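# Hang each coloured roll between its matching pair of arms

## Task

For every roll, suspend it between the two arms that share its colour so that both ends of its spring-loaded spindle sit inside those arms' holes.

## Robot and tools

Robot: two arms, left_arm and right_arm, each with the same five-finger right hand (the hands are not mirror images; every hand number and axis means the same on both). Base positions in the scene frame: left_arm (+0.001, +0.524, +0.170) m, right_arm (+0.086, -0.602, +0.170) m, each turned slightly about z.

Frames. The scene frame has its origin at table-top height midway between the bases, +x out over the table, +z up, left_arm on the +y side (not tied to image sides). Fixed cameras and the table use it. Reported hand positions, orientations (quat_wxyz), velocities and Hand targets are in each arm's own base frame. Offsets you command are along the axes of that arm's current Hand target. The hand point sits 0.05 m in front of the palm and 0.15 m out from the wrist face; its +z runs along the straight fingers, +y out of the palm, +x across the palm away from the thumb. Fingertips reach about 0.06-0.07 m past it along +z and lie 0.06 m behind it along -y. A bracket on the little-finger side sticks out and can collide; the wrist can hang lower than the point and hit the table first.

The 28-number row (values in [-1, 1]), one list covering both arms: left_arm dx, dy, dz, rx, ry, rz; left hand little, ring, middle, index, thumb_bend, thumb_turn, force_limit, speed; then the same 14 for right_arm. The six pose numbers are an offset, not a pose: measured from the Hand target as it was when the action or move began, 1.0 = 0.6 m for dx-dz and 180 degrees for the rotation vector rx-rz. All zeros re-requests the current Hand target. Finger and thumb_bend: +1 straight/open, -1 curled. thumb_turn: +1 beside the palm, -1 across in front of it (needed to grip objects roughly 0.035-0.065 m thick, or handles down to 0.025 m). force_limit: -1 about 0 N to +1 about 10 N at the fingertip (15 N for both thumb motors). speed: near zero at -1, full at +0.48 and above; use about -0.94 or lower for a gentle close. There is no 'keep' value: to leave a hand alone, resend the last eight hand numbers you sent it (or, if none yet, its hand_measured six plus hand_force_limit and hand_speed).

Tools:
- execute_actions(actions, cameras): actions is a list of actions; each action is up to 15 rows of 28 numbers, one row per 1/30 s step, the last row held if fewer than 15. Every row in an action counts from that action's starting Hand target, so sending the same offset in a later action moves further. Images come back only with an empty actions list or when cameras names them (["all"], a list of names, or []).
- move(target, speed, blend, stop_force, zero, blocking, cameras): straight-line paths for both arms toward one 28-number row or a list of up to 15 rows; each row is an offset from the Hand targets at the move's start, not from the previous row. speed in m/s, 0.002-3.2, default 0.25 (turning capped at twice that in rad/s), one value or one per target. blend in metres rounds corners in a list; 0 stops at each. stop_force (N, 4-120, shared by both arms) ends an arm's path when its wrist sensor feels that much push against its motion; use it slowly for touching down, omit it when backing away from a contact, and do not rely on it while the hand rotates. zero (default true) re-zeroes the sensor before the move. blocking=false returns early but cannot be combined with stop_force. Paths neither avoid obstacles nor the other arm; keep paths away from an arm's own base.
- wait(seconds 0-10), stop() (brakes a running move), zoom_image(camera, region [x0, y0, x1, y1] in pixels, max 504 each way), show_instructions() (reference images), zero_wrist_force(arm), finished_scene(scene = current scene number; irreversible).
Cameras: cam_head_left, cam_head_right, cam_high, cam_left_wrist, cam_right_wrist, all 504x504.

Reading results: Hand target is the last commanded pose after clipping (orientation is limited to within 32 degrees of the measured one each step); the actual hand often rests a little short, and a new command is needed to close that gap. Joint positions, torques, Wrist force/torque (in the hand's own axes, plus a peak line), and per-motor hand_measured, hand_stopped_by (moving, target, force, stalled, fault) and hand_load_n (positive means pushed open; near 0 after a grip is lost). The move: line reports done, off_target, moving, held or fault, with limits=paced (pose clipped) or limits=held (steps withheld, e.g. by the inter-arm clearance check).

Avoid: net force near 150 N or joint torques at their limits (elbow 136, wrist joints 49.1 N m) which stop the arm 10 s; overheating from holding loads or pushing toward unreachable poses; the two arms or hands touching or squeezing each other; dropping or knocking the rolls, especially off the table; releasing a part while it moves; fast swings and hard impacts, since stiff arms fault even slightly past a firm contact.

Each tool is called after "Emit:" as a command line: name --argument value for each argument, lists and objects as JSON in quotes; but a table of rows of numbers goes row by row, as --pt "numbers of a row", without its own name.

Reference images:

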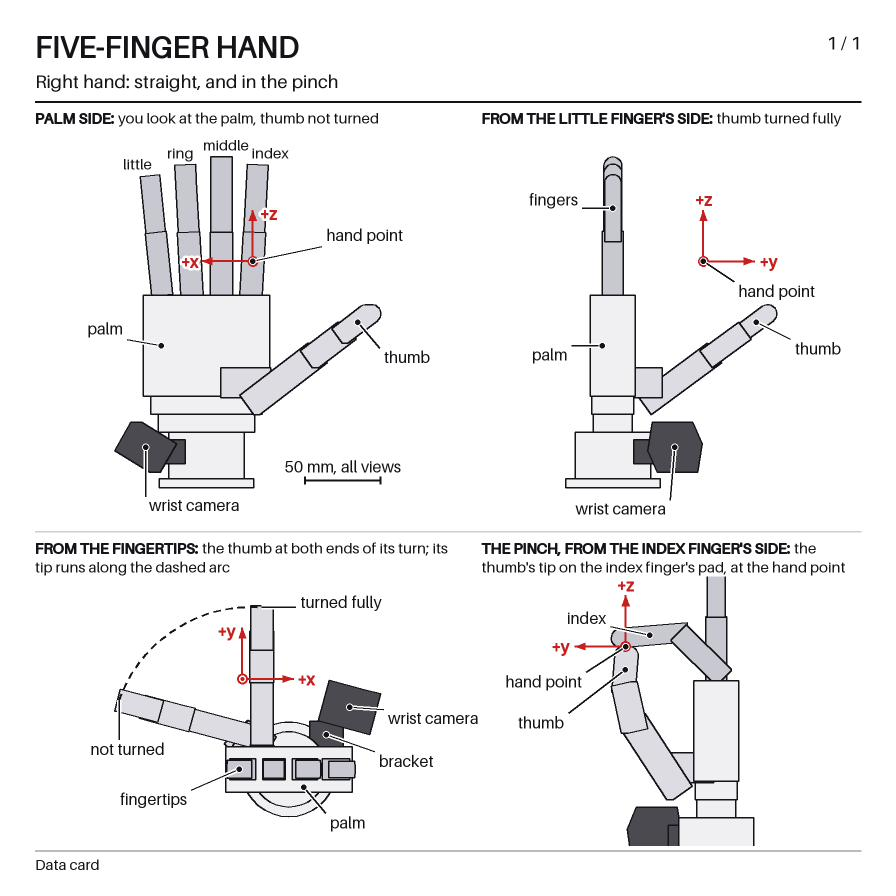

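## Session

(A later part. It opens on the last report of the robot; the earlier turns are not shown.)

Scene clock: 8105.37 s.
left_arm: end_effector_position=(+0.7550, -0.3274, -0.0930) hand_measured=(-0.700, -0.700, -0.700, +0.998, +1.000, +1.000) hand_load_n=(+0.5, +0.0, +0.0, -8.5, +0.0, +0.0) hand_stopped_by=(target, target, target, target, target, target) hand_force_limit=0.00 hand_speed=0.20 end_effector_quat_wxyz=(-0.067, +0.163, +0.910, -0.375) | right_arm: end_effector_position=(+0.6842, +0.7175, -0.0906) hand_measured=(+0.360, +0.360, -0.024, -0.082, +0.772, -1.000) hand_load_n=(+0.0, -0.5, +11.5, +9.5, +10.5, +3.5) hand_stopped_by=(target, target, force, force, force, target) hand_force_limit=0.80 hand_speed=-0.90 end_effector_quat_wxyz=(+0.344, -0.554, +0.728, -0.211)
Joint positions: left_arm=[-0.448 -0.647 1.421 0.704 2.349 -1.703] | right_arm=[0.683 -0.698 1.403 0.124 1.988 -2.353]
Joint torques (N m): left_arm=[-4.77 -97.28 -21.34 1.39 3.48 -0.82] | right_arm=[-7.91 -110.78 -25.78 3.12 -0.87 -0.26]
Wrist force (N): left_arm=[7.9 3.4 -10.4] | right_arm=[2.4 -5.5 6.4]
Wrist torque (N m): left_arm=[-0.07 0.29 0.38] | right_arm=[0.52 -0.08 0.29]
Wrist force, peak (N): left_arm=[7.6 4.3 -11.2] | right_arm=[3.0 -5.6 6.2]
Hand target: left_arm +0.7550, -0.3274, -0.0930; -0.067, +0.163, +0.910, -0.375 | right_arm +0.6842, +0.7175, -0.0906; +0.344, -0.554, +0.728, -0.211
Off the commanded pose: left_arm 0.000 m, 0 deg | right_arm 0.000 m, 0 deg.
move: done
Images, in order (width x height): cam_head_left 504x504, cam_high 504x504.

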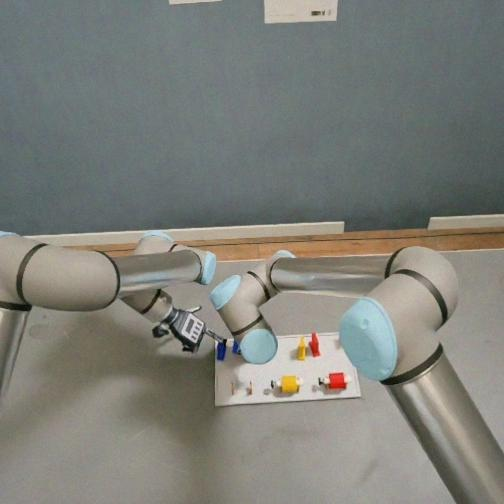

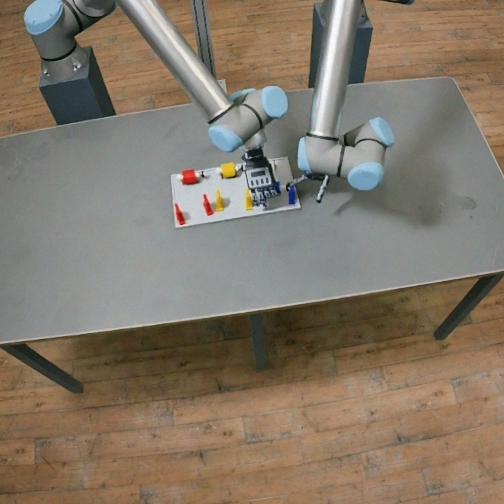

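Emit:
move --pt "0 0 0 0 0 0 -0.7 -0.7 -0.7 1 1 1 0 0.2 0.0011 -0.0020 0.0016 0.0030 0.0076 0.0075 0.36 0.36 -0.36 -0.38 -0.08 -1 0.8 -0.9" --pt "0.0013 0.0065 -0.0076 0 0 0 -0.7 -0.7 -0.7 1 1 1 0 0.2 0.0011 -0.0020 0.0016 0.0030 0.0076 0.0075 0.36 0.36 -0.36 -0.38 -0.08 -1 0.8 -0.9" --pt "0.0063 0.0234 -0.0468 0 0 0 -0.7 -0.7 -0.7 1 1 1 0 0.2 0.0011 -0.0020 0.0016 0.0030 0.0076 0.0075 0.36 0.36 -0.36 -0.38 -0.08 -1 0.8 -0.9" --speed '[0.01,0.008,0.03]' --cameras '["cam_high","cam_head_left"]'

Emit:
zoom_image --camera "cam_head_left" --region '[210, 335, 250, 375]'

Emit:
zoom_image --camera "cam_high" --region '[275, 170, 305, 200]'

Scene clock: 8124.27 s.
left_arm: end_effector_position=(+0.7618, -0.2979, -0.0829) hand_measured=(-0.700, -0.700, -0.700, +1.000, +1.000, +1.000) hand_load_n=(+0.0, +0.0, +0.0, +0.0, +0.0, +0.0) hand_stopped_by=(target, target, target, target, target, target) hand_force_limit=0.00 hand_speed=0.20 end_effector_quat_wxyz=(-0.067, +0.163, +0.910, -0.375) | right_arm: end_effector_position=(+0.6856, +0.7166, -0.0906) hand_measured=(+0.360, +0.360, -0.024, -0.082, +0.772, -1.000) hand_load_n=(+0.0, +0.0, +8.5, +4.5, +13.5, -0.5) hand_stopped_by=(target, target, force, force, force, target) hand_force_limit=0.80 hand_speed=-0.90 end_effector_quat_wxyz=(+0.341, -0.541, +0.738, -0.217)
Joint positions: left_arm=[-0.41 -0.652 1.419 0.749 2.351 -1.65] | right_arm=[0.688 -0.691 1.392 0.142 2.015 -2.32]
Joint torques (N m): left_arm=[-15.77 -98.81 -32.07 0.65 2.16 -1.75] | right_arm=[-6.04 -109.96 -24.1 0.48 -0.77 -3.24]
Wrist force (N): left_arm=[0.6 -2.4 0.3] | right_arm=[0.4 0.1 -0.9]
Wrist torque (N m): left_arm=[-0.37 -0.04 -0.04] | right_arm=[0.39 -0.19 0.02]
Wrist force, peak (N): left_arm=[7.7 3.7 -10.9] | right_arm=[3.0 -5.7 6.6]
Hand target: left_arm +0.7618, -0.2982, -0.0830; -0.067, +0.163, +0.910, -0.375 | right_arm +0.6856, +0.7166, -0.0906; +0.341, -0.541, +0.738, -0.217
Off the commanded pose: left_arm 0.000 m, 0 deg | right_arm 0.000 m, 0 deg.
move: done
Images, in order (width x height): cam_head_left 504x504, cam_high 504x504.

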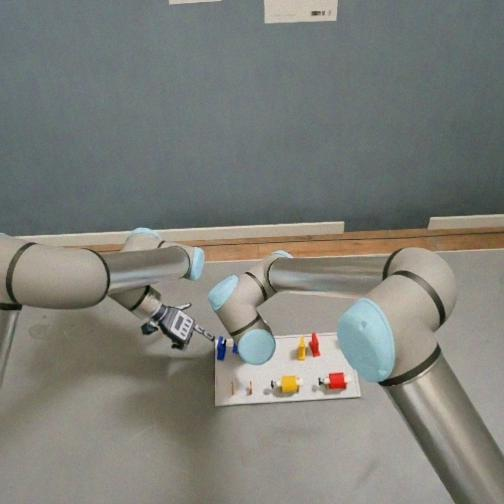

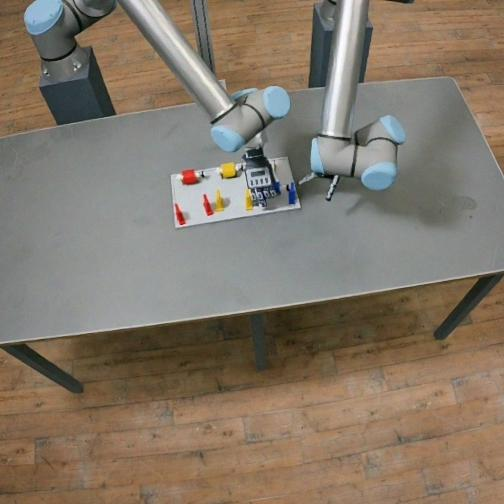

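Scaled by 12.600 from the camera's 504x504 image, which has a finer 720x720 frame.

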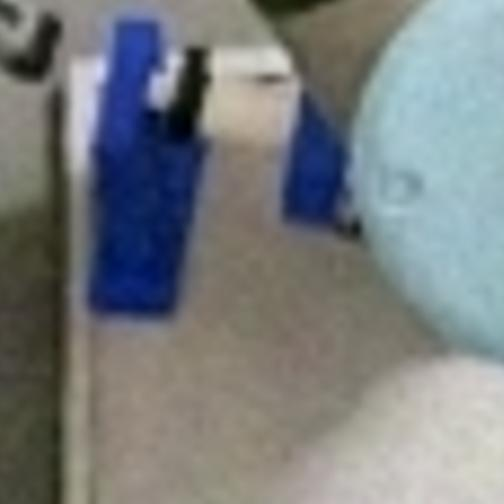

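Scaled by 16.800 from the camera's 504x504 image, which has a finer 720x720 frame.

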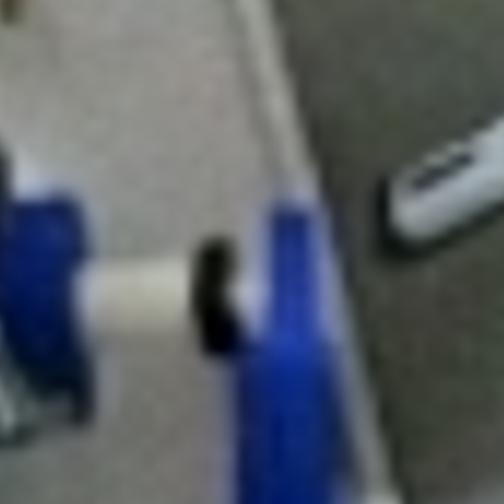

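Emit:
move --target '[0,0,0,0,0,0,-0.7,-0.7,-0.7,1,1,1,0,0.2, -0.0026,0.0104,0.0102,0,0.0410,-0.0415,0.36,0.36,-0.36,-0.38,-0.08,-1,0.8,-0.9]' --speed 0.015 --cameras '["cam_high","cam_head_left"]'

Emit:
zoom_image --camera "cam_head_left" --region '[210, 335, 250, 375]'

Emit:
zoom_image --camera "cam_high" --region '[275, 170, 305, 200]'

Scene clock: 8149.60 s.
left_arm: end_effector_position=(+0.7618, -0.2982, -0.0830) hand_measured=(-0.700, -0.700, -0.700, +1.000, +1.000, +1.000) hand_load_n=(+0.5, +0.0, +0.0, +0.0, +0.0, +0.0) hand_stopped_by=(target, target, target, target, target, target) hand_force_limit=0.00 hand_speed=0.20 end_effector_quat_wxyz=(-0.067, +0.163, +0.910, -0.375) | right_arm: end_effector_position=(+0.6863, +0.7204, -0.0986) hand_measured=(+0.360, +0.360, -0.024, -0.084, +0.772, -1.000) hand_load_n=(+0.0, +0.0, +8.5, +4.5, +14.5, -0.5) hand_stopped_by=(target, target, force, force, force, target) hand_force_limit=0.80 hand_speed=-0.90 end_effector_quat_wxyz=(+0.278, -0.573, +0.721, -0.273)
Joint positions: left_arm=[-0.41 -0.652 1.419 0.748 2.351 -1.65] | right_arm=[0.721 -0.62 1.257 0.325 2.126 -2.371]
Joint torques (N m): left_arm=[-16.76 -89.77 -21.15 1.3 0.39 -2.38] | right_arm=[13.36 -111.55 -26.4 0.92 0.9 -1.38]
Wrist force (N): left_arm=[0.5 -2.2 0.2] | right_arm=[1.3 -1.4 -2.7]
Wrist torque (N m): left_arm=[-0.33 -0.03 0.00] | right_arm=[0.46 -0.15 0.34]
Wrist force, peak (N): left_arm=[0.4 -2.7 0.3] | right_arm=[0.8 -5.1 -5.0]
Hand target: left_arm +0.7618, -0.2982, -0.0830; -0.067, +0.163, +0.910, -0.375 | right_arm +0.6863, +0.7204, -0.0986; +0.278, -0.573, +0.721, -0.273
Off the commanded pose: left_arm 0.000 m, 0 deg | right_arm 0.000 m, 0 deg.
move: done
Images, in order (width x height): cam_head_left 504x504, cam_high 504x504.

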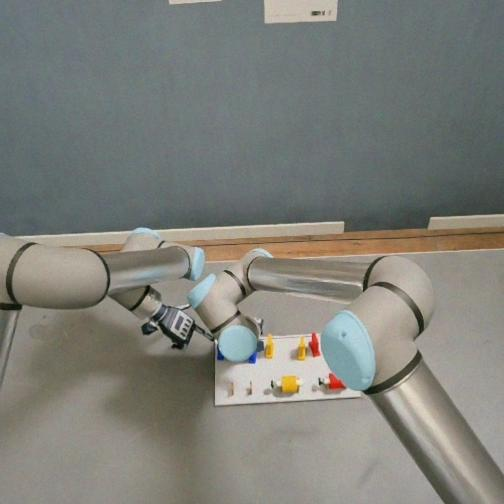

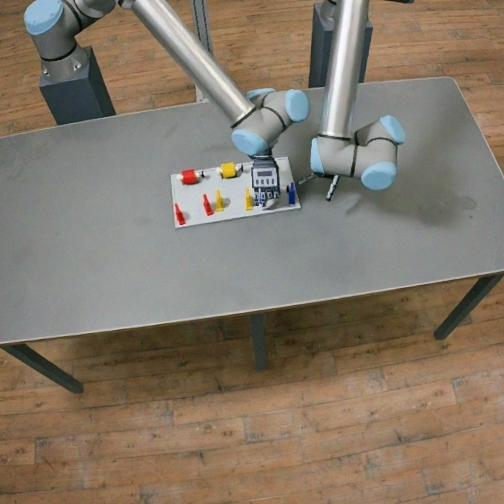

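Scaled by 12.600 from the camera's 504x504 image, which has a finer 720x720 frame.

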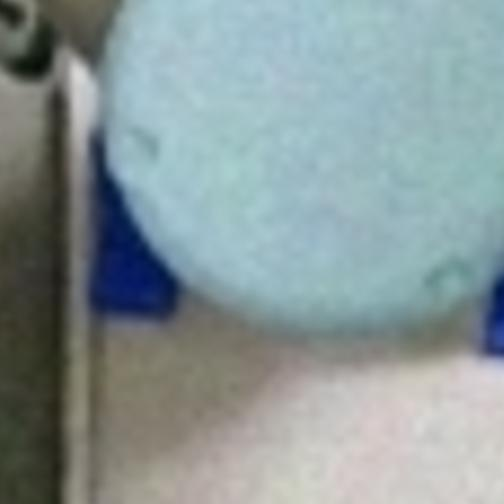

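Scaled by 16.800 from the camera's 504x504 image, which has a finer 720x720 frame.

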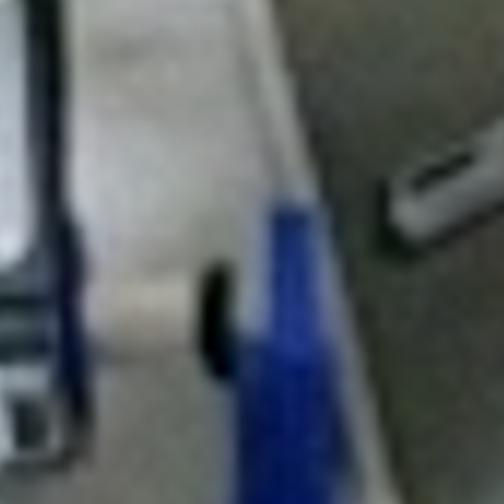

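Emit:
move --target '[0,0,0,0,0,0,-0.7,-0.7,-0.7,1,1,1,0,0.2, -0.0003,0.0033,0.0034,0,0.0137,-0.0139,0.36,0.36,-0.36,-0.38,-0.08,-1,0.8,-0.9]' --speed 0.01 --cameras '["cam_high","cam_right_wrist"]'

Emit:
zoom_image --camera "cam_high" --region '[275, 170, 305, 200]'

Scene clock: 8164.90 s.
left_arm: end_effector_position=(+0.7618, -0.2982, -0.0830) hand_measured=(-0.700, -0.700, -0.700, +1.000, +1.000, +1.000) hand_load_n=(+0.0, +0.0, +0.0, +0.0, +0.0, -0.5) hand_stopped_by=(target, target, target, target, target, target) hand_force_limit=0.00 hand_speed=0.20 end_effector_quat_wxyz=(-0.067, +0.163, +0.910, -0.375) | right_arm: end_effector_position=(+0.6865, +0.7208, -0.1014) hand_measured=(+0.360, +0.360, -0.024, -0.084, +0.772, -1.000) hand_load_n=(+0.0, +0.0, +9.0, +4.5, +14.5, +0.5) hand_stopped_by=(target, target, force, force, force, target) hand_force_limit=0.80 hand_speed=-0.90 end_effector_quat_wxyz=(+0.256, -0.583, +0.714, -0.291)
Joint positions: left_arm=[-0.41 -0.652 1.419 0.748 2.351 -1.65] | right_arm=[0.731 -0.593 1.211 0.385 2.163 -2.386]
Joint torques (N m): left_arm=[-17.2 -92.38 -20.65 1.66 0.81 -2.14] | right_arm=[16.29 -111.74 -35.78 2.39 2.69 -2.62]
Wrist force (N): left_arm=[-0.4 -2.0 0.4] | right_arm=[0.6 0.3 -1.2]
Wrist torque (N m): left_arm=[-0.31 0.10 -0.04] | right_arm=[0.49 -0.10 0.33]
Wrist force, peak (N): left_arm=[0.2 -2.9 0.2] | right_arm=[1.0 -2.3 -4.5]
Hand target: left_arm +0.7618, -0.2982, -0.0830; -0.067, +0.163, +0.910, -0.375 | right_arm +0.6865, +0.7208, -0.1014; +0.256, -0.583, +0.714, -0.291
Off the commanded pose: left_arm 0.000 m, 0 deg | right_arm 0.000 m, 0 deg.
move: done
camera_calibration:
cam_right_wrist: T_world_to_cam=[[-0.705141, -0.0809323, -0.704433, 0.473065], [-0.416927, 0.850904, 0.319585, -0.309289], [0.57354, 0.51905, -0.63375, -0.721169], [0, 0, 0, 1]] pos_world=[0.618246, 0.675784, -0.0249536]
Images, in order (width x height): cam_high 504x504, cam_right_wrist 504x504.

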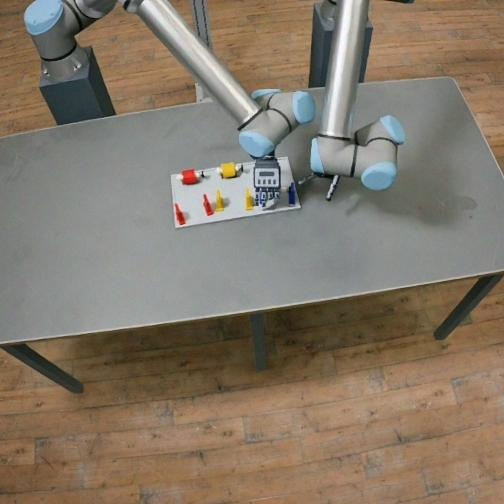

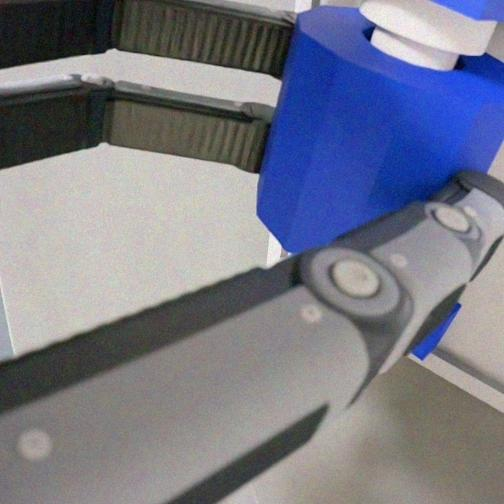

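Scaled by 16.800 from the camera's 504x504 image, which has a finer 720x720 frame.

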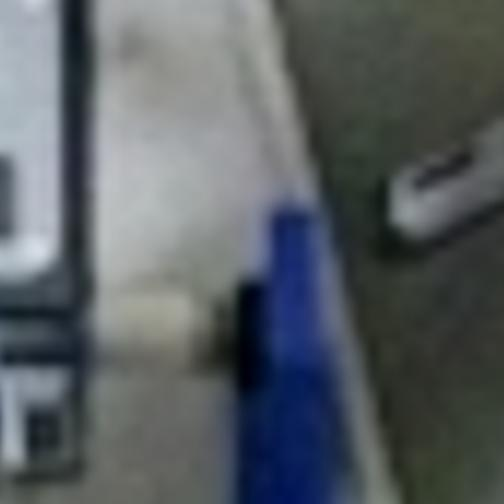

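Emit:
move --target '[0,0,0,0,0,0,-0.7,-0.7,-0.7,1,1,1,0,0.2, 0,0,0,0,0,0,0.36,0.36,0.36,0.36,0.95,-1,0.8,-0.9]' --speed 0.02

Emit:
wait --seconds 2 --cameras '["cam_right_wrist"]'

Scene clock: 8171.13 s.
left_arm: end_effector_position=(+0.7618, -0.2982, -0.0830) hand_measured=(-0.700, -0.700, -0.700, +1.000, +1.000, +1.000) hand_load_n=(+0.0, +0.0, +0.0, +0.0, +0.0, +0.0) hand_stopped_by=(target, target, target, target, target, target) hand_force_limit=0.00 hand_speed=0.20 end_effector_quat_wxyz=(-0.067, +0.163, +0.910, -0.375) | right_arm: end_effector_position=(+0.6865, +0.7208, -0.1014) hand_measured=(+0.360, +0.360, +0.360, +0.360, +0.950, -1.000) hand_load_n=(+0.0, +0.0, +0.0, +0.0, +0.0, +0.0) hand_stopped_by=(target, target, target, target, target, target) hand_force_limit=0.80 hand_speed=-0.90 end_effector_quat_wxyz=(+0.256, -0.583, +0.714, -0.291)
Joint positions: left_arm=[-0.41 -0.652 1.419 0.748 2.351 -1.65] | right_arm=[0.731 -0.593 1.211 0.385 2.163 -2.386]
Joint torques (N m): left_arm=[-16.28 -95.2 -21.71 1.68 0.89 -1.9] | right_arm=[-18.28 -112.22 -25.44 1.29 -0.47 3.24]
Wrist force (N): left_arm=[0.4 -1.9 0.2] | right_arm=[0.3 0.1 -1.3]
Wrist torque (N m): left_arm=[-0.29 0.00 0.00] | right_arm=[0.48 -0.06 0.30]
Wrist force, peak (N): left_arm=[0.1 -2.6 0.4] | right_arm=[0.6 -0.2 -2.8]
Hand target: left_arm +0.7618, -0.2982, -0.0830; -0.067, +0.163, +0.910, -0.375 | right_arm +0.6865, +0.7208, -0.1014; +0.256, -0.583, +0.714, -0.291
Off the commanded pose: left_arm 0.000 m, 0 deg | right_arm 0.000 m, 0 deg.
move: done

Scene clock: 8173.13 s.
left_arm: end_effector_position=(+0.7618, -0.2982, -0.0830) hand_measured=(-0.700, -0.700, -0.700, +1.000, +1.000, +1.000) hand_load_n=(+0.0, +0.0, +0.5, +0.0, +0.0, -0.5) hand_stopped_by=(target, target, target, target, target, target) hand_force_limit=0.00 hand_speed=0.20 end_effector_quat_wxyz=(-0.067, +0.163, +0.910, -0.375) | right_arm: end_effector_position=(+0.6865, +0.7208, -0.1014) hand_measured=(+0.360, +0.360, +0.360, +0.360, +0.950, -1.000) hand_load_n=(+0.0, +0.0, +0.0, +0.0, +0.0, +0.0) hand_stopped_by=(target, target, target, target, target, target) hand_force_limit=0.80 hand_speed=-0.90 end_effector_quat_wxyz=(+0.256, -0.583, +0.714, -0.291)
Joint positions: left_arm=[-0.41 -0.652 1.419 0.748 2.351 -1.65] | right_arm=[0.731 -0.593 1.211 0.385 2.163 -2.386]
Joint torques (N m): left_arm=[-17.84 -94.8 -21.25 2.06 0.88 -1.95] | right_arm=[-17.11 -108.29 -26.3 1.66 -0.52 3.02]
Wrist force (N): left_arm=[0.2 -2.3 0.0] | right_arm=[0.4 0.0 -1.4]
Wrist torque (N m): left_arm=[-0.34 0.02 -0.02] | right_arm=[0.47 -0.07 0.31]
Wrist force, peak (N): left_arm=[0.0 -2.6 0.1] | right_arm=[1.0 0.1 -1.5]
Hand target: left_arm +0.7618, -0.2982, -0.0830; -0.067, +0.163, +0.910, -0.375 | right_arm +0.6865, +0.7208, -0.1014; +0.256, -0.583, +0.714, -0.291
Off the commanded pose: left_arm 0.000 m, 0 deg | right_arm 0.000 m, 0 deg.
wait: 2.00 s; at rest by 0.17 s
camera_calibration:
cam_right_wrist: T_world_to_cam=[[-0.705151, -0.0807796, -0.704441, 0.472968], [-0.4169, 0.850855, 0.319751, -0.309269], [0.573547, 0.519154, -0.633658, -0.721242], [0, 0, 0, 1]] pos_world=[0.618246, 0.675785, -0.024954]
Images, in order (width x height): cam_right_wrist 504x504.

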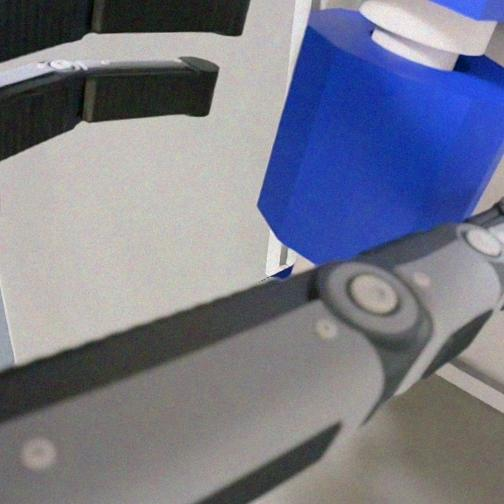

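Emit:
move --target '[0,0,0,0,0,0,-0.7,-0.7,-0.7,1,1,1,0,0.2, -0.0044,-0.1185,-0.1170,0,0,0,0.36,0.36,0.36,0.36,0.95,-1,0.8,-0.9]' --speed 0.04 --cameras '["cam_right_wrist","cam_high","cam_head_left"]'

Emit:
zoom_image --camera "cam_high" --region '[240, 160, 310, 230]'

Emit:
zoom_image --camera "cam_right_wrist" --region '[304, 0, 504, 200]'

Scene clock: 8182.07 s.
left_arm: end_effector_position=(+0.7618, -0.2982, -0.0830) hand_measured=(-0.700, -0.700, -0.700, +1.000, +1.000, +1.000) hand_load_n=(+0.0, +0.0, +0.5, +0.0, +0.0, +0.0) hand_stopped_by=(target, target, target, target, target, target) hand_force_limit=0.00 hand_speed=0.20 end_effector_quat_wxyz=(-0.067, +0.163, +0.910, -0.375) | right_arm: end_effector_position=(+0.6861, +0.7208, -0.0012) hand_measured=(+0.360, +0.360, +0.360, +0.360, +0.950, -1.000) hand_load_n=(+0.0, +0.0, +0.0, +0.0, +0.0, +0.0) hand_stopped_by=(target, target, target, target, target, target) hand_force_limit=0.80 hand_speed=-0.90 end_effector_quat_wxyz=(+0.256, -0.583, +0.714, -0.291)
Joint positions: left_arm=[-0.41 -0.652 1.419 0.748 2.351 -1.65] | right_arm=[0.732 -0.687 1.192 0.497 2.163 -2.385]
Joint torques (N m): left_arm=[-16.77 -96.52 -21.56 1.82 1.25 -1.8] | right_arm=[20.47 -98.09 -35.78 0.56 4.49 4.04]
Wrist force (N): left_arm=[0.0 -1.9 0.2] | right_arm=[0.0 -0.6 -1.6]
Wrist torque (N m): left_arm=[-0.29 0.05 -0.01] | right_arm=[0.33 -0.02 0.22]
Wrist force, peak (N): left_arm=[0.4 -2.7 0.3] | right_arm=[0.1 -0.8 -2.2]
Hand target: left_arm +0.7618, -0.2982, -0.0830; -0.067, +0.163, +0.910, -0.375 | right_arm +0.6861, +0.7208, -0.0014; +0.256, -0.583, +0.714, -0.291
Off the commanded pose: left_arm 0.000 m, 0 deg | right_arm 0.000 m, 0 deg.
move: done
camera_calibration:
cam_right_wrist: T_world_to_cam=[[-0.705082, -0.0808037, -0.704507, 0.543249], [-0.416969, 0.850832, 0.319722, -0.341415], [0.573583, 0.519188, -0.633599, -0.657569], [0, 0, 0, 1]] pos_world=[0.617846, 0.675785, 0.0752462]
Images, in order (width x height): cam_head_left 504x504, cam_high 504x504, cam_right_wrist 504x504.

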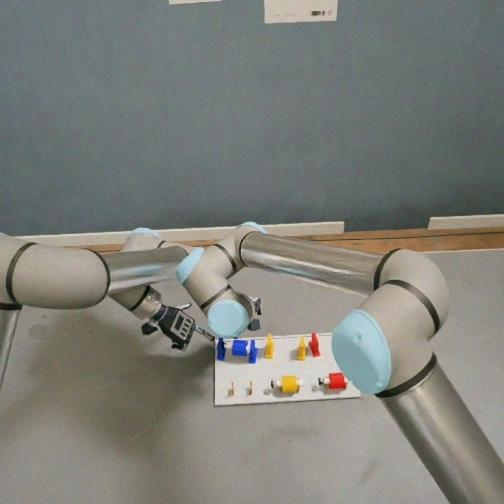

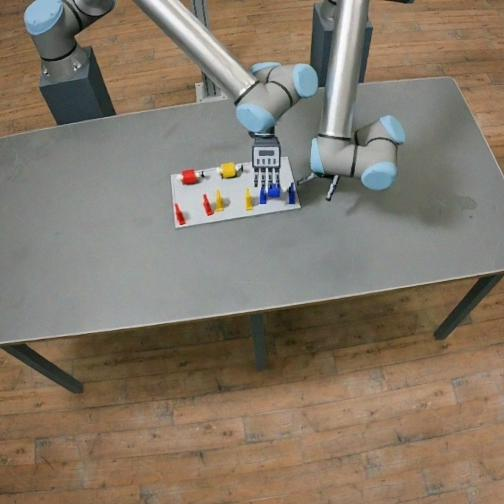

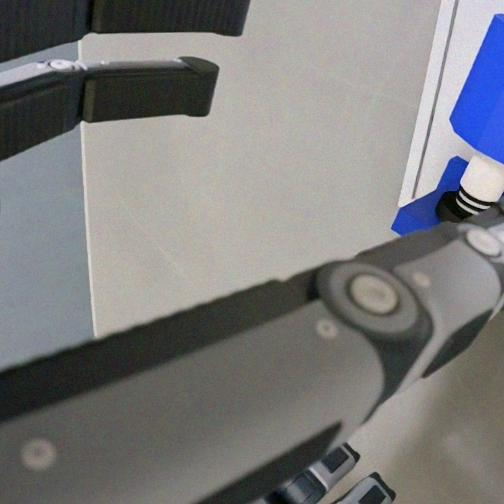

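Scaled by 7.200 from the camera's 504x504 image, which has a finer 720x720 frame.

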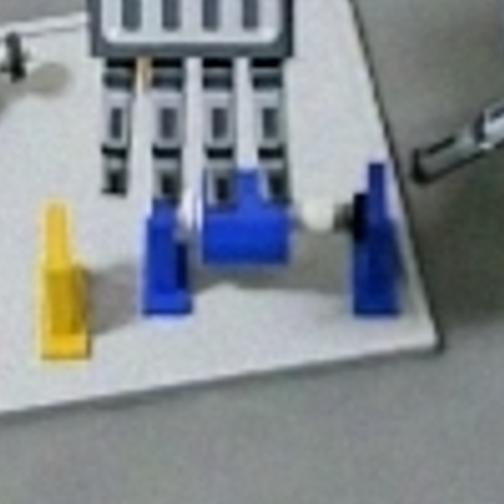

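Scaled by 2.520 from the camera's 504x504 image, which has a finer 720x720 frame.

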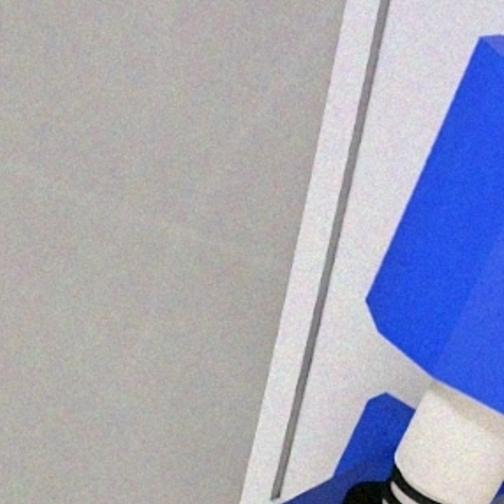

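Emit:
zoom_image --camera "cam_high" --region '[165, 150, 265, 250]'

Emit:
zoom_image --camera "cam_head_left" --region '[210, 325, 370, 410]'

Scaled by 5.040 from the camera's 504x504 image, which has a finer 720x720 frame.

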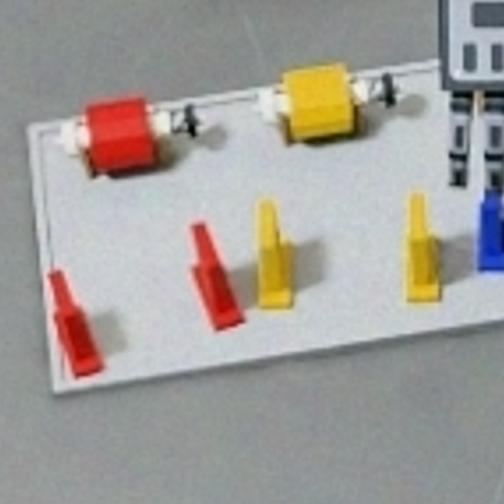

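Scaled by 3.150 from the camera's 504x504 image, which has a finer 720x720 frame.

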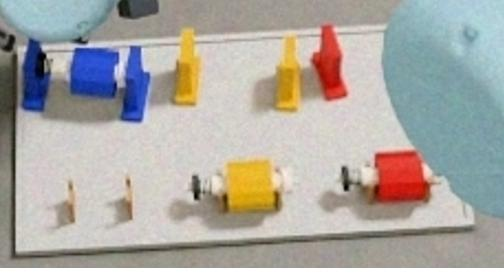

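Emit:
move --target '[0,0,0,0,0,0,-0.7,-0.7,-0.7,1,1,1,0,0.2, 0.2529,0.1770,-0.0497,-0.0012,-0.0257,-0.0371,0.36,0.36,0.35,0.35,0.95,-1,0.2,-0.9]' --speed 0.12 --cameras '["cam_right_wrist","cam_high","cam_head_left"]'

Emit:
zoom_image --camera "cam_high" --region '[200, 140, 300, 240]'

Emit:
zoom_image --camera "cam_right_wrist" --region '[252, 0, 504, 252]'

Scene clock: 8216.47 s.
left_arm: end_effector_position=(+0.7618, -0.2982, -0.0830) hand_measured=(-0.700, -0.700, -0.700, +1.000, +1.000, +1.000) hand_load_n=(+0.0, +0.0, +0.0, +0.0, +0.0, +0.0) hand_stopped_by=(target, target, target, target, target, target) hand_force_limit=0.00 hand_speed=0.20 end_effector_quat_wxyz=(-0.067, +0.163, +0.910, -0.375) | right_arm: end_effector_position=(+0.5639, +0.5914, -0.0604) hand_measured=(+0.360, +0.360, +0.350, +0.350, +0.950, -1.000) hand_load_n=(+0.0, +0.0, +0.0, +0.0, +0.0, +0.5) hand_stopped_by=(target, target, target, target, target, target) hand_force_limit=0.20 hand_speed=-0.90 end_effector_quat_wxyz=(-0.266, +0.635, -0.669, +0.280)
Joint positions: left_arm=[-0.41 -0.652 1.419 0.748 2.351 -1.65] | right_arm=[0.691 -0.892 1.706 0.113 2.074 -2.57]
Joint torques (N m): left_arm=[-15.14 -99.36 -22.08 2.18 1.23 -1.82] | right_arm=[20.61 -84.41 -25.1 2.41 4.46 4.02]
Wrist force (N): left_arm=[0.1 -2.2 0.5] | right_arm=[0.1 -0.4 -0.9]
Wrist torque (N m): left_arm=[-0.34 0.02 -0.02] | right_arm=[0.28 -0.09 0.09]
Wrist force, peak (N): left_arm=[0.2 -2.7 0.6] | right_arm=[0.8 -0.3 -2.0]
Hand target: left_arm +0.7618, -0.2982, -0.0830; -0.067, +0.163, +0.910, -0.375 | right_arm +0.5637, +0.5915, -0.0605; -0.266, +0.635, -0.669, +0.280
Off the commanded pose: left_arm 0.000 m, 0 deg | right_arm 0.000 m, 0 deg.
move: done
camera_calibration:
cam_right_wrist: T_world_to_cam=[[-0.689393, -0.196415, -0.697251, 0.464898], [-0.529921, 0.792999, 0.300562, -0.166642], [0.493885, 0.576693, -0.650772, -0.5479], [0, 0, 0, 1]] pos_world=[0.502789, 0.539429, 0.0176793]
Images, in order (width x height): cam_head_left 504x504, cam_high 504x504, cam_right_wrist 504x504.

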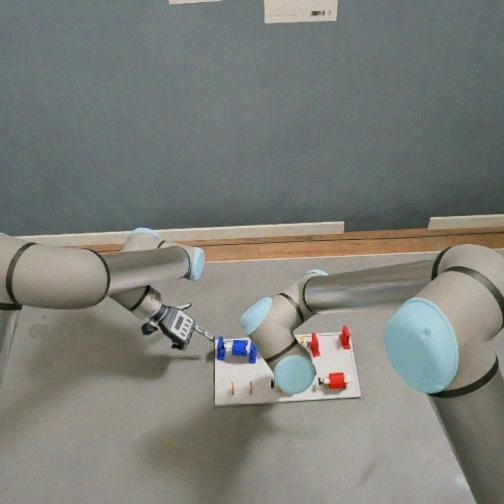

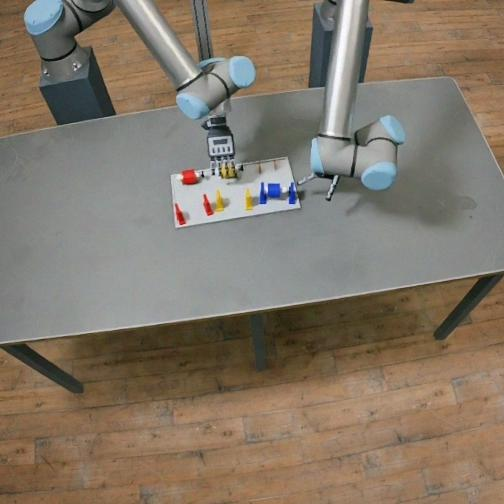

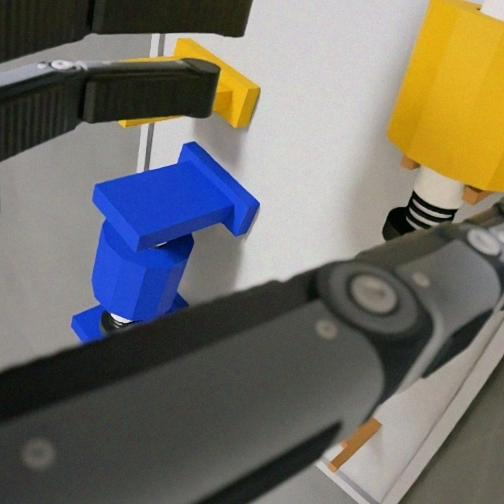

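Scaled by 5.040 from the camera's 504x504 image, which has a finer 720x720 frame.

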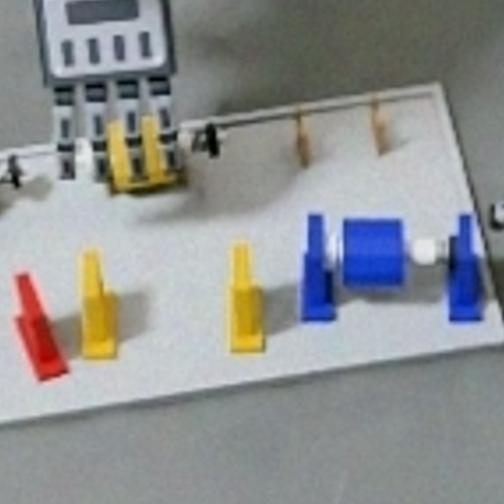

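Scaled by 2.000 from the camera's 504x504 image, which has a finer 720x720 frame.

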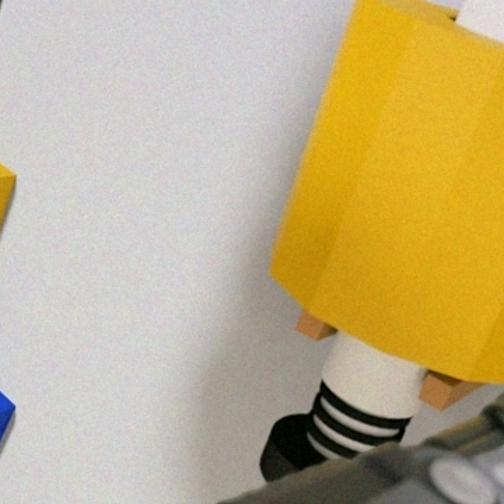

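Emit:
move --target '[0,0,0,0,0,0,-0.7,-0.7,-0.7,1,1,1,0,0.2, 0.0083,0.0507,0.0425,0,0,0,0.36,0.36,0.35,0.35,0.95,-1,0.2,-0.9]' --speed 0.05 --stop_force 5 --cameras '["cam_right_wrist","cam_high"]'

Emit:
zoom_image --camera "cam_high" --region '[200, 140, 270, 210]'

Scene clock: 8235.13 s.
left_arm: end_effector_position=(+0.7618, -0.2982, -0.0830) hand_measured=(-0.700, -0.700, -0.700, +1.000, +1.000, +1.000) hand_load_n=(+0.0, +0.0, +0.0, +0.0, +0.0, +0.0) hand_stopped_by=(target, target, target, target, target, target) hand_force_limit=0.00 hand_speed=0.20 end_effector_quat_wxyz=(-0.067, +0.163, +0.910, -0.375) | right_arm: end_effector_position=(+0.5603, +0.5867, -0.1001) hand_measured=(+0.360, +0.360, +0.350, +0.350, +0.950, -1.000) hand_load_n=(+0.0, +0.0, +0.0, +0.0, +0.0, +0.0) hand_stopped_by=(target, target, target, target, target, target) hand_force_limit=0.20 hand_speed=-0.90 end_effector_quat_wxyz=(-0.266, +0.635, -0.669, +0.280)
Joint positions: left_arm=[-0.41 -0.652 1.419 0.748 2.351 -1.65] | right_arm=[0.689 -0.85 1.725 0.052 2.072 -2.572]
Joint torques (N m): left_arm=[-15.43 -102.58 -22.39 2.66 1.54 -1.38] | right_arm=[-8.5 -98.99 -36.35 4.47 0.37 -1.14]
Wrist force (N): left_arm=[0.0 -1.8 0.0] | right_arm=[0.0 -0.4 -1.1]
Wrist torque (N m): left_arm=[-0.26 0.04 -0.01] | right_arm=[0.31 -0.09 0.36]
Wrist force, peak (N): left_arm=[0.2 -2.8 0.3] | right_arm=[0.0 -0.8 -1.8]
Hand target: left_arm +0.7618, -0.2982, -0.0830; -0.067, +0.163, +0.910, -0.375 | right_arm +0.5603, +0.5867, -0.1001; -0.266, +0.635, -0.669, +0.280
Off the commanded pose: left_arm 0.000 m, 0 deg | right_arm 0.000 m, 0 deg.
move: done
camera_calibration:
cam_right_wrist: T_world_to_cam=[[-0.68938, -0.196526, -0.697233, 0.433846], [-0.530009, 0.79295, 0.300534, -0.152741], [0.493808, 0.576722, -0.650804, -0.569167], [0, 0, 0, 1]] pos_world=[0.49919, 0.534629, -0.0220207]
Images, in order (width x height): cam_high 504x504, cam_right_wrist 504x504.

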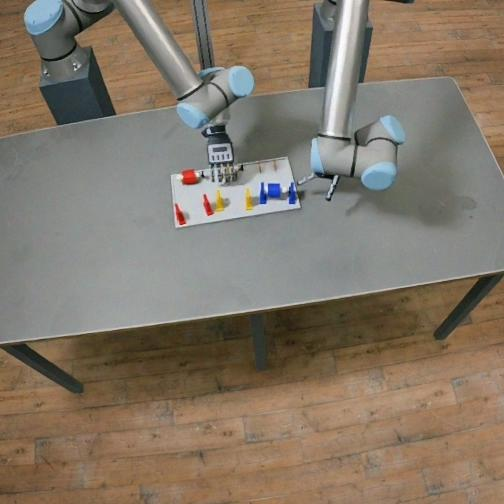

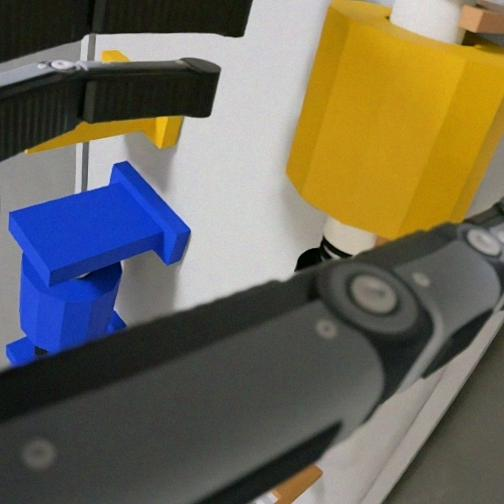

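Scaled by 7.200 from the camera's 504x504 image, which has a finer 720x720 frame.

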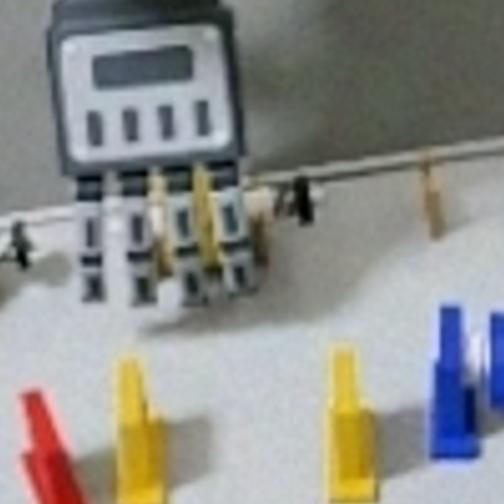

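Emit:
move --target '[0,0,0,0,0,0,-0.7,-0.7,-0.7,1,1,1,0,0.2, 0.0063,0.0226,0.0183,0,0,0,0.36,0.36,0.35,0.35,0.95,-1,0.2,-0.9]' --speed 0.02 --stop_force 5 --cameras '["cam_right_wrist"]'

Scene clock: 8257.47 s.
left_arm: end_effector_position=(+0.7618, -0.2982, -0.0830) hand_measured=(-0.700, -0.700, -0.700, +1.000, +1.000, +1.000) hand_load_n=(+0.0, +0.0, +0.0, +0.0, +0.0, +0.0) hand_stopped_by=(target, target, target, target, target, target) hand_force_limit=0.00 hand_speed=0.20 end_effector_quat_wxyz=(-0.067, +0.163, +0.910, -0.375) | right_arm: end_effector_position=(+0.5584, +0.5830, -0.1174) hand_measured=(+0.360, +0.360, +0.350, +0.350, +0.950, -1.000) hand_load_n=(+0.0, +0.0, +0.0, +0.0, +0.0, +0.0) hand_stopped_by=(target, target, target, target, target, target) hand_force_limit=0.20 hand_speed=-0.90 end_effector_quat_wxyz=(-0.266, +0.635, -0.669, +0.280)
Joint positions: left_arm=[-0.41 -0.652 1.419 0.748 2.351 -1.65] | right_arm=[0.686 -0.832 1.735 0.023 2.071 -2.574]
Joint torques (N m): left_arm=[-14.23 -99.95 -22.48 2.89 1.83 -1.44] | right_arm=[-5.4 -98.79 -35.35 4.62 0.53 -0.36]
Wrist force (N): left_arm=[0.0 -2.4 0.1] | right_arm=[0.0 -0.4 -1.1]
Wrist torque (N m): left_arm=[-0.36 0.05 -0.04] | right_arm=[0.32 -0.05 0.36]
Wrist force, peak (N): left_arm=[0.2 -2.8 0.5] | right_arm=[0.2 -0.5 -1.5]
Hand target: left_arm +0.7618, -0.2982, -0.0830; -0.067, +0.163, +0.910, -0.375 | right_arm +0.5584, +0.5830, -0.1174; -0.266, +0.635, -0.669, +0.280
Off the commanded pose: left_arm 0.000 m, 0 deg | right_arm 0.000 m, 0 deg.
move: done
camera_calibration:
cam_right_wrist: T_world_to_cam=[[-0.68938, -0.196526, -0.697233, 0.419746], [-0.530009, 0.79295, 0.300534, -0.145532], [0.493808, 0.576722, -0.650804, -0.577469], [0, 0, 0, 1]] pos_world=[0.49739, 0.530929, -0.0394207]
Images, in order (width x height): cam_right_wrist 504x504.

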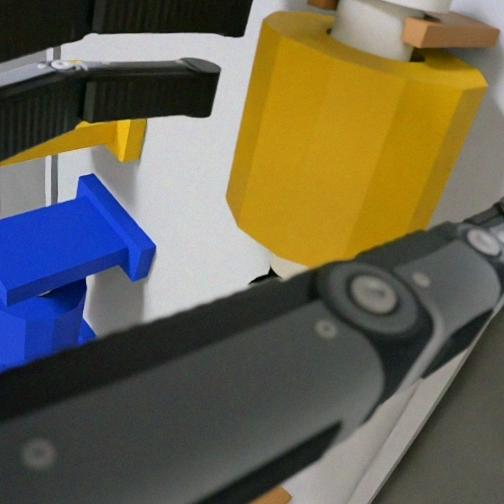

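Emit:
move --pt "0 0 0 0 0 0 -0.7 -0.7 -0.7 1 1 1 0 0.2 0 0 0 0 0 0 0.36 0.36 0.0 0.0 0.5 -1 -0.6 -0.9" --pt "0 0 0 0 0 0 -0.7 -0.7 -0.7 1 1 1 0 0.2 0 0 0 0 0 0 0.36 0.36 -0.15 -0.15 0.3 -1 0.2 -0.9" --pt "0 0 0 0 0 0 -0.7 -0.7 -0.7 1 1 1 0 0.2 0 0 0 0 0 0 0.36 0.36 -0.3 -0.3 0.0 -1 0.8 -0.9" --speed 0.02 --cameras '["cam_right_wrist"]'

Scene clock: 8264.47 s.
left_arm: end_effector_position=(+0.7618, -0.2982, -0.0830) hand_measured=(-0.700, -0.700, -0.700, +1.000, +1.000, +1.000) hand_load_n=(+0.0, +0.5, +0.0, +0.0, +0.0, +0.0) hand_stopped_by=(target, target, target, target, target, target) hand_force_limit=0.00 hand_speed=0.20 end_effector_quat_wxyz=(-0.067, +0.163, +0.910, -0.375) | right_arm: end_effector_position=(+0.5584, +0.5830, -0.1174) hand_measured=(+0.360, +0.360, +0.022, -0.022, +0.714, -1.000) hand_load_n=(+0.0, +0.0, +12.5, +11.0, +13.5, -2.5) hand_stopped_by=(target, target, force, force, force, target) hand_force_limit=0.80 hand_speed=-0.90 end_effector_quat_wxyz=(-0.266, +0.635, -0.669, +0.280)
Joint positions: left_arm=[-0.41 -0.652 1.419 0.748 2.351 -1.65] | right_arm=[0.686 -0.832 1.735 0.023 2.071 -2.574]
Joint torques (N m): left_arm=[-13.59 -101.82 -21.91 3.2 2.24 -1.05] | right_arm=[17.14 -97.01 -26.33 4.11 1.85 3.61]
Wrist force (N): left_arm=[0.3 -2.1 0.0] | right_arm=[-0.9 -3.6 5.0]
Wrist torque (N m): left_arm=[-0.30 0.01 -0.01] | right_arm=[0.50 -0.32 0.31]
Wrist force, peak (N): left_arm=[0.5 -2.7 0.2] | right_arm=[-2.1 -5.4 6.0]
Hand target: left_arm +0.7618, -0.2982, -0.0830; -0.067, +0.163, +0.910, -0.375 | right_arm +0.5584, +0.5830, -0.1174; -0.266, +0.635, -0.669, +0.280
Off the commanded pose: left_arm 0.000 m, 0 deg | right_arm 0.000 m, 0 deg.
move: done
camera_calibration:
cam_right_wrist: T_world_to_cam=[[-0.689343, -0.196581, -0.697254, 0.419757], [-0.530058, 0.792935, 0.300487, -0.145502], [0.493807, 0.576723, -0.650803, -0.577469], [0, 0, 0, 1]] pos_world=[0.49739, 0.530929, -0.0394205]
Images, in order (width x height): cam_right_wrist 504x504.

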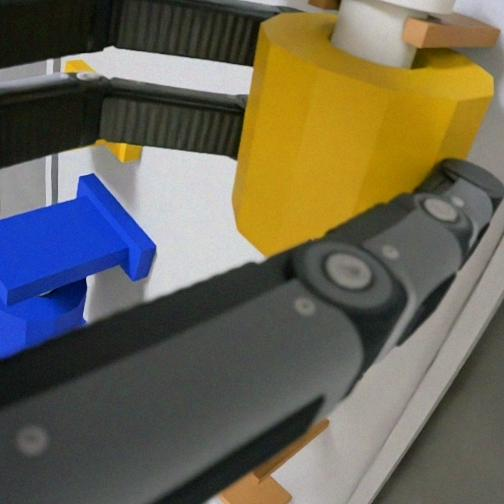

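Emit:
move --pt "0 0 0 0 0 0 -0.7 -0.7 -0.7 1 1 1 0 0.2 0 -0.0687 -0.0679 0 0 0 0.36 0.36 -0.3 -0.3 0.0 -1 0.8 -0.9" --pt "0 0 0 0 0 0 -0.7 -0.7 -0.7 1 1 1 0 0.2 -0.0388 -0.1929 0.0536 0 -0.0839 -0.0517 0.36 0.36 -0.3 -0.3 0.0 -1 0.8 -0.9" --speed '[0.04,0.08]' --cameras '["cam_right_wrist","cam_high"]'

Emit:
zoom_image --camera "cam_high" --region '[200, 150, 270, 220]'

Emit:
zoom_image --camera "cam_right_wrist" --region '[304, 0, 504, 200]'

Scene clock: 8285.90 s.
left_arm: end_effector_position=(+0.7618, -0.2982, -0.0830) hand_measured=(-0.700, -0.700, -0.700, +1.000, +1.000, +1.000) hand_load_n=(+0.0, +0.0, +0.0, +0.0, +0.0, -0.5) hand_stopped_by=(target, target, target, target, target, target) hand_force_limit=0.00 hand_speed=0.20 end_effector_quat_wxyz=(-0.067, +0.163, +0.910, -0.375) | right_arm: end_effector_position=(+0.6638, +0.6008, -0.0575) hand_measured=(+0.360, +0.360, +0.022, -0.022, +0.716, -1.000) hand_load_n=(+0.0, +0.0, +7.5, +8.5, +16.0, +1.0) hand_stopped_by=(target, target, force, force, force, target) hand_force_limit=0.80 hand_speed=-0.90 end_effector_quat_wxyz=(-0.328, +0.718, -0.575, +0.215)
Joint positions: left_arm=[-0.41 -0.652 1.419 0.748 2.351 -1.65] | right_arm=[0.538 -0.875 1.642 0.009 1.73 -2.892]
Joint torques (N m): left_arm=[-14.19 -101.57 -21.92 3.47 1.97 -1.18] | right_arm=[20.94 -102.46 -21.76 3.41 3.53 4.29]
Wrist force (N): left_arm=[0.1 -2.4 0.4] | right_arm=[0.0 0.0 -1.7]
Wrist torque (N m): left_arm=[-0.36 0.03 -0.04] | right_arm=[0.27 -0.03 0.07]
Wrist force, peak (N): left_arm=[-0.1 -2.8 0.5] | right_arm=[-2.4 -5.2 10.4]
Hand target: left_arm +0.7618, -0.2982, -0.0830; -0.067, +0.163, +0.910, -0.375 | right_arm +0.6636, +0.6008, -0.0574; -0.328, +0.718, -0.574, +0.215
Off the commanded pose: left_arm 0.000 m, 0 deg | right_arm 0.000 m, 0 deg.
move: done
camera_calibration:
cam_right_wrist: T_world_to_cam=[[-0.60449, -0.344084, -0.718469, 0.568729], [-0.739609, 0.577452, 0.345727, 0.149353], [0.295923, 0.740375, -0.603552, -0.564928], [0, 0, 0, 1]] pos_world=[0.621429, 0.527705, 0.0160165]
Images, in order (width x height): cam_high 504x504, cam_right_wrist 504x504.

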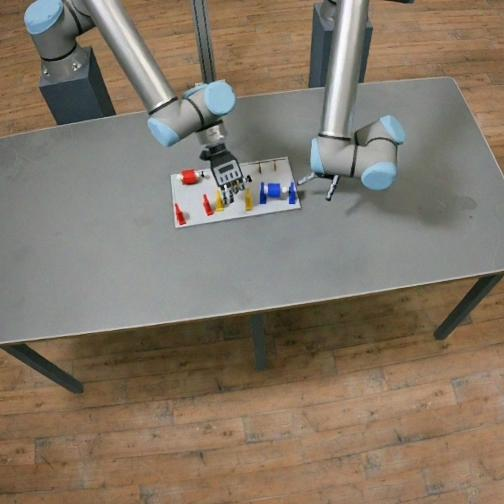

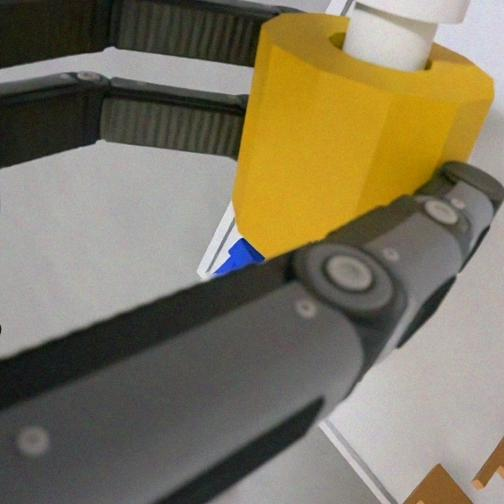

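Scaled by 7.200 from the camera's 504x504 image, which has a finer 720x720 frame.

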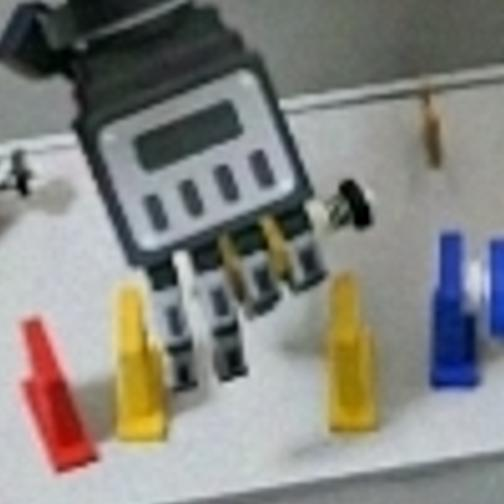

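Scaled by 2.520 from the camera's 504x504 image, which has a finer 720x720 frame.

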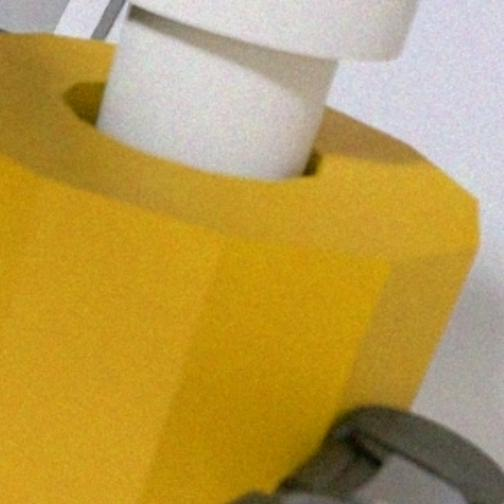

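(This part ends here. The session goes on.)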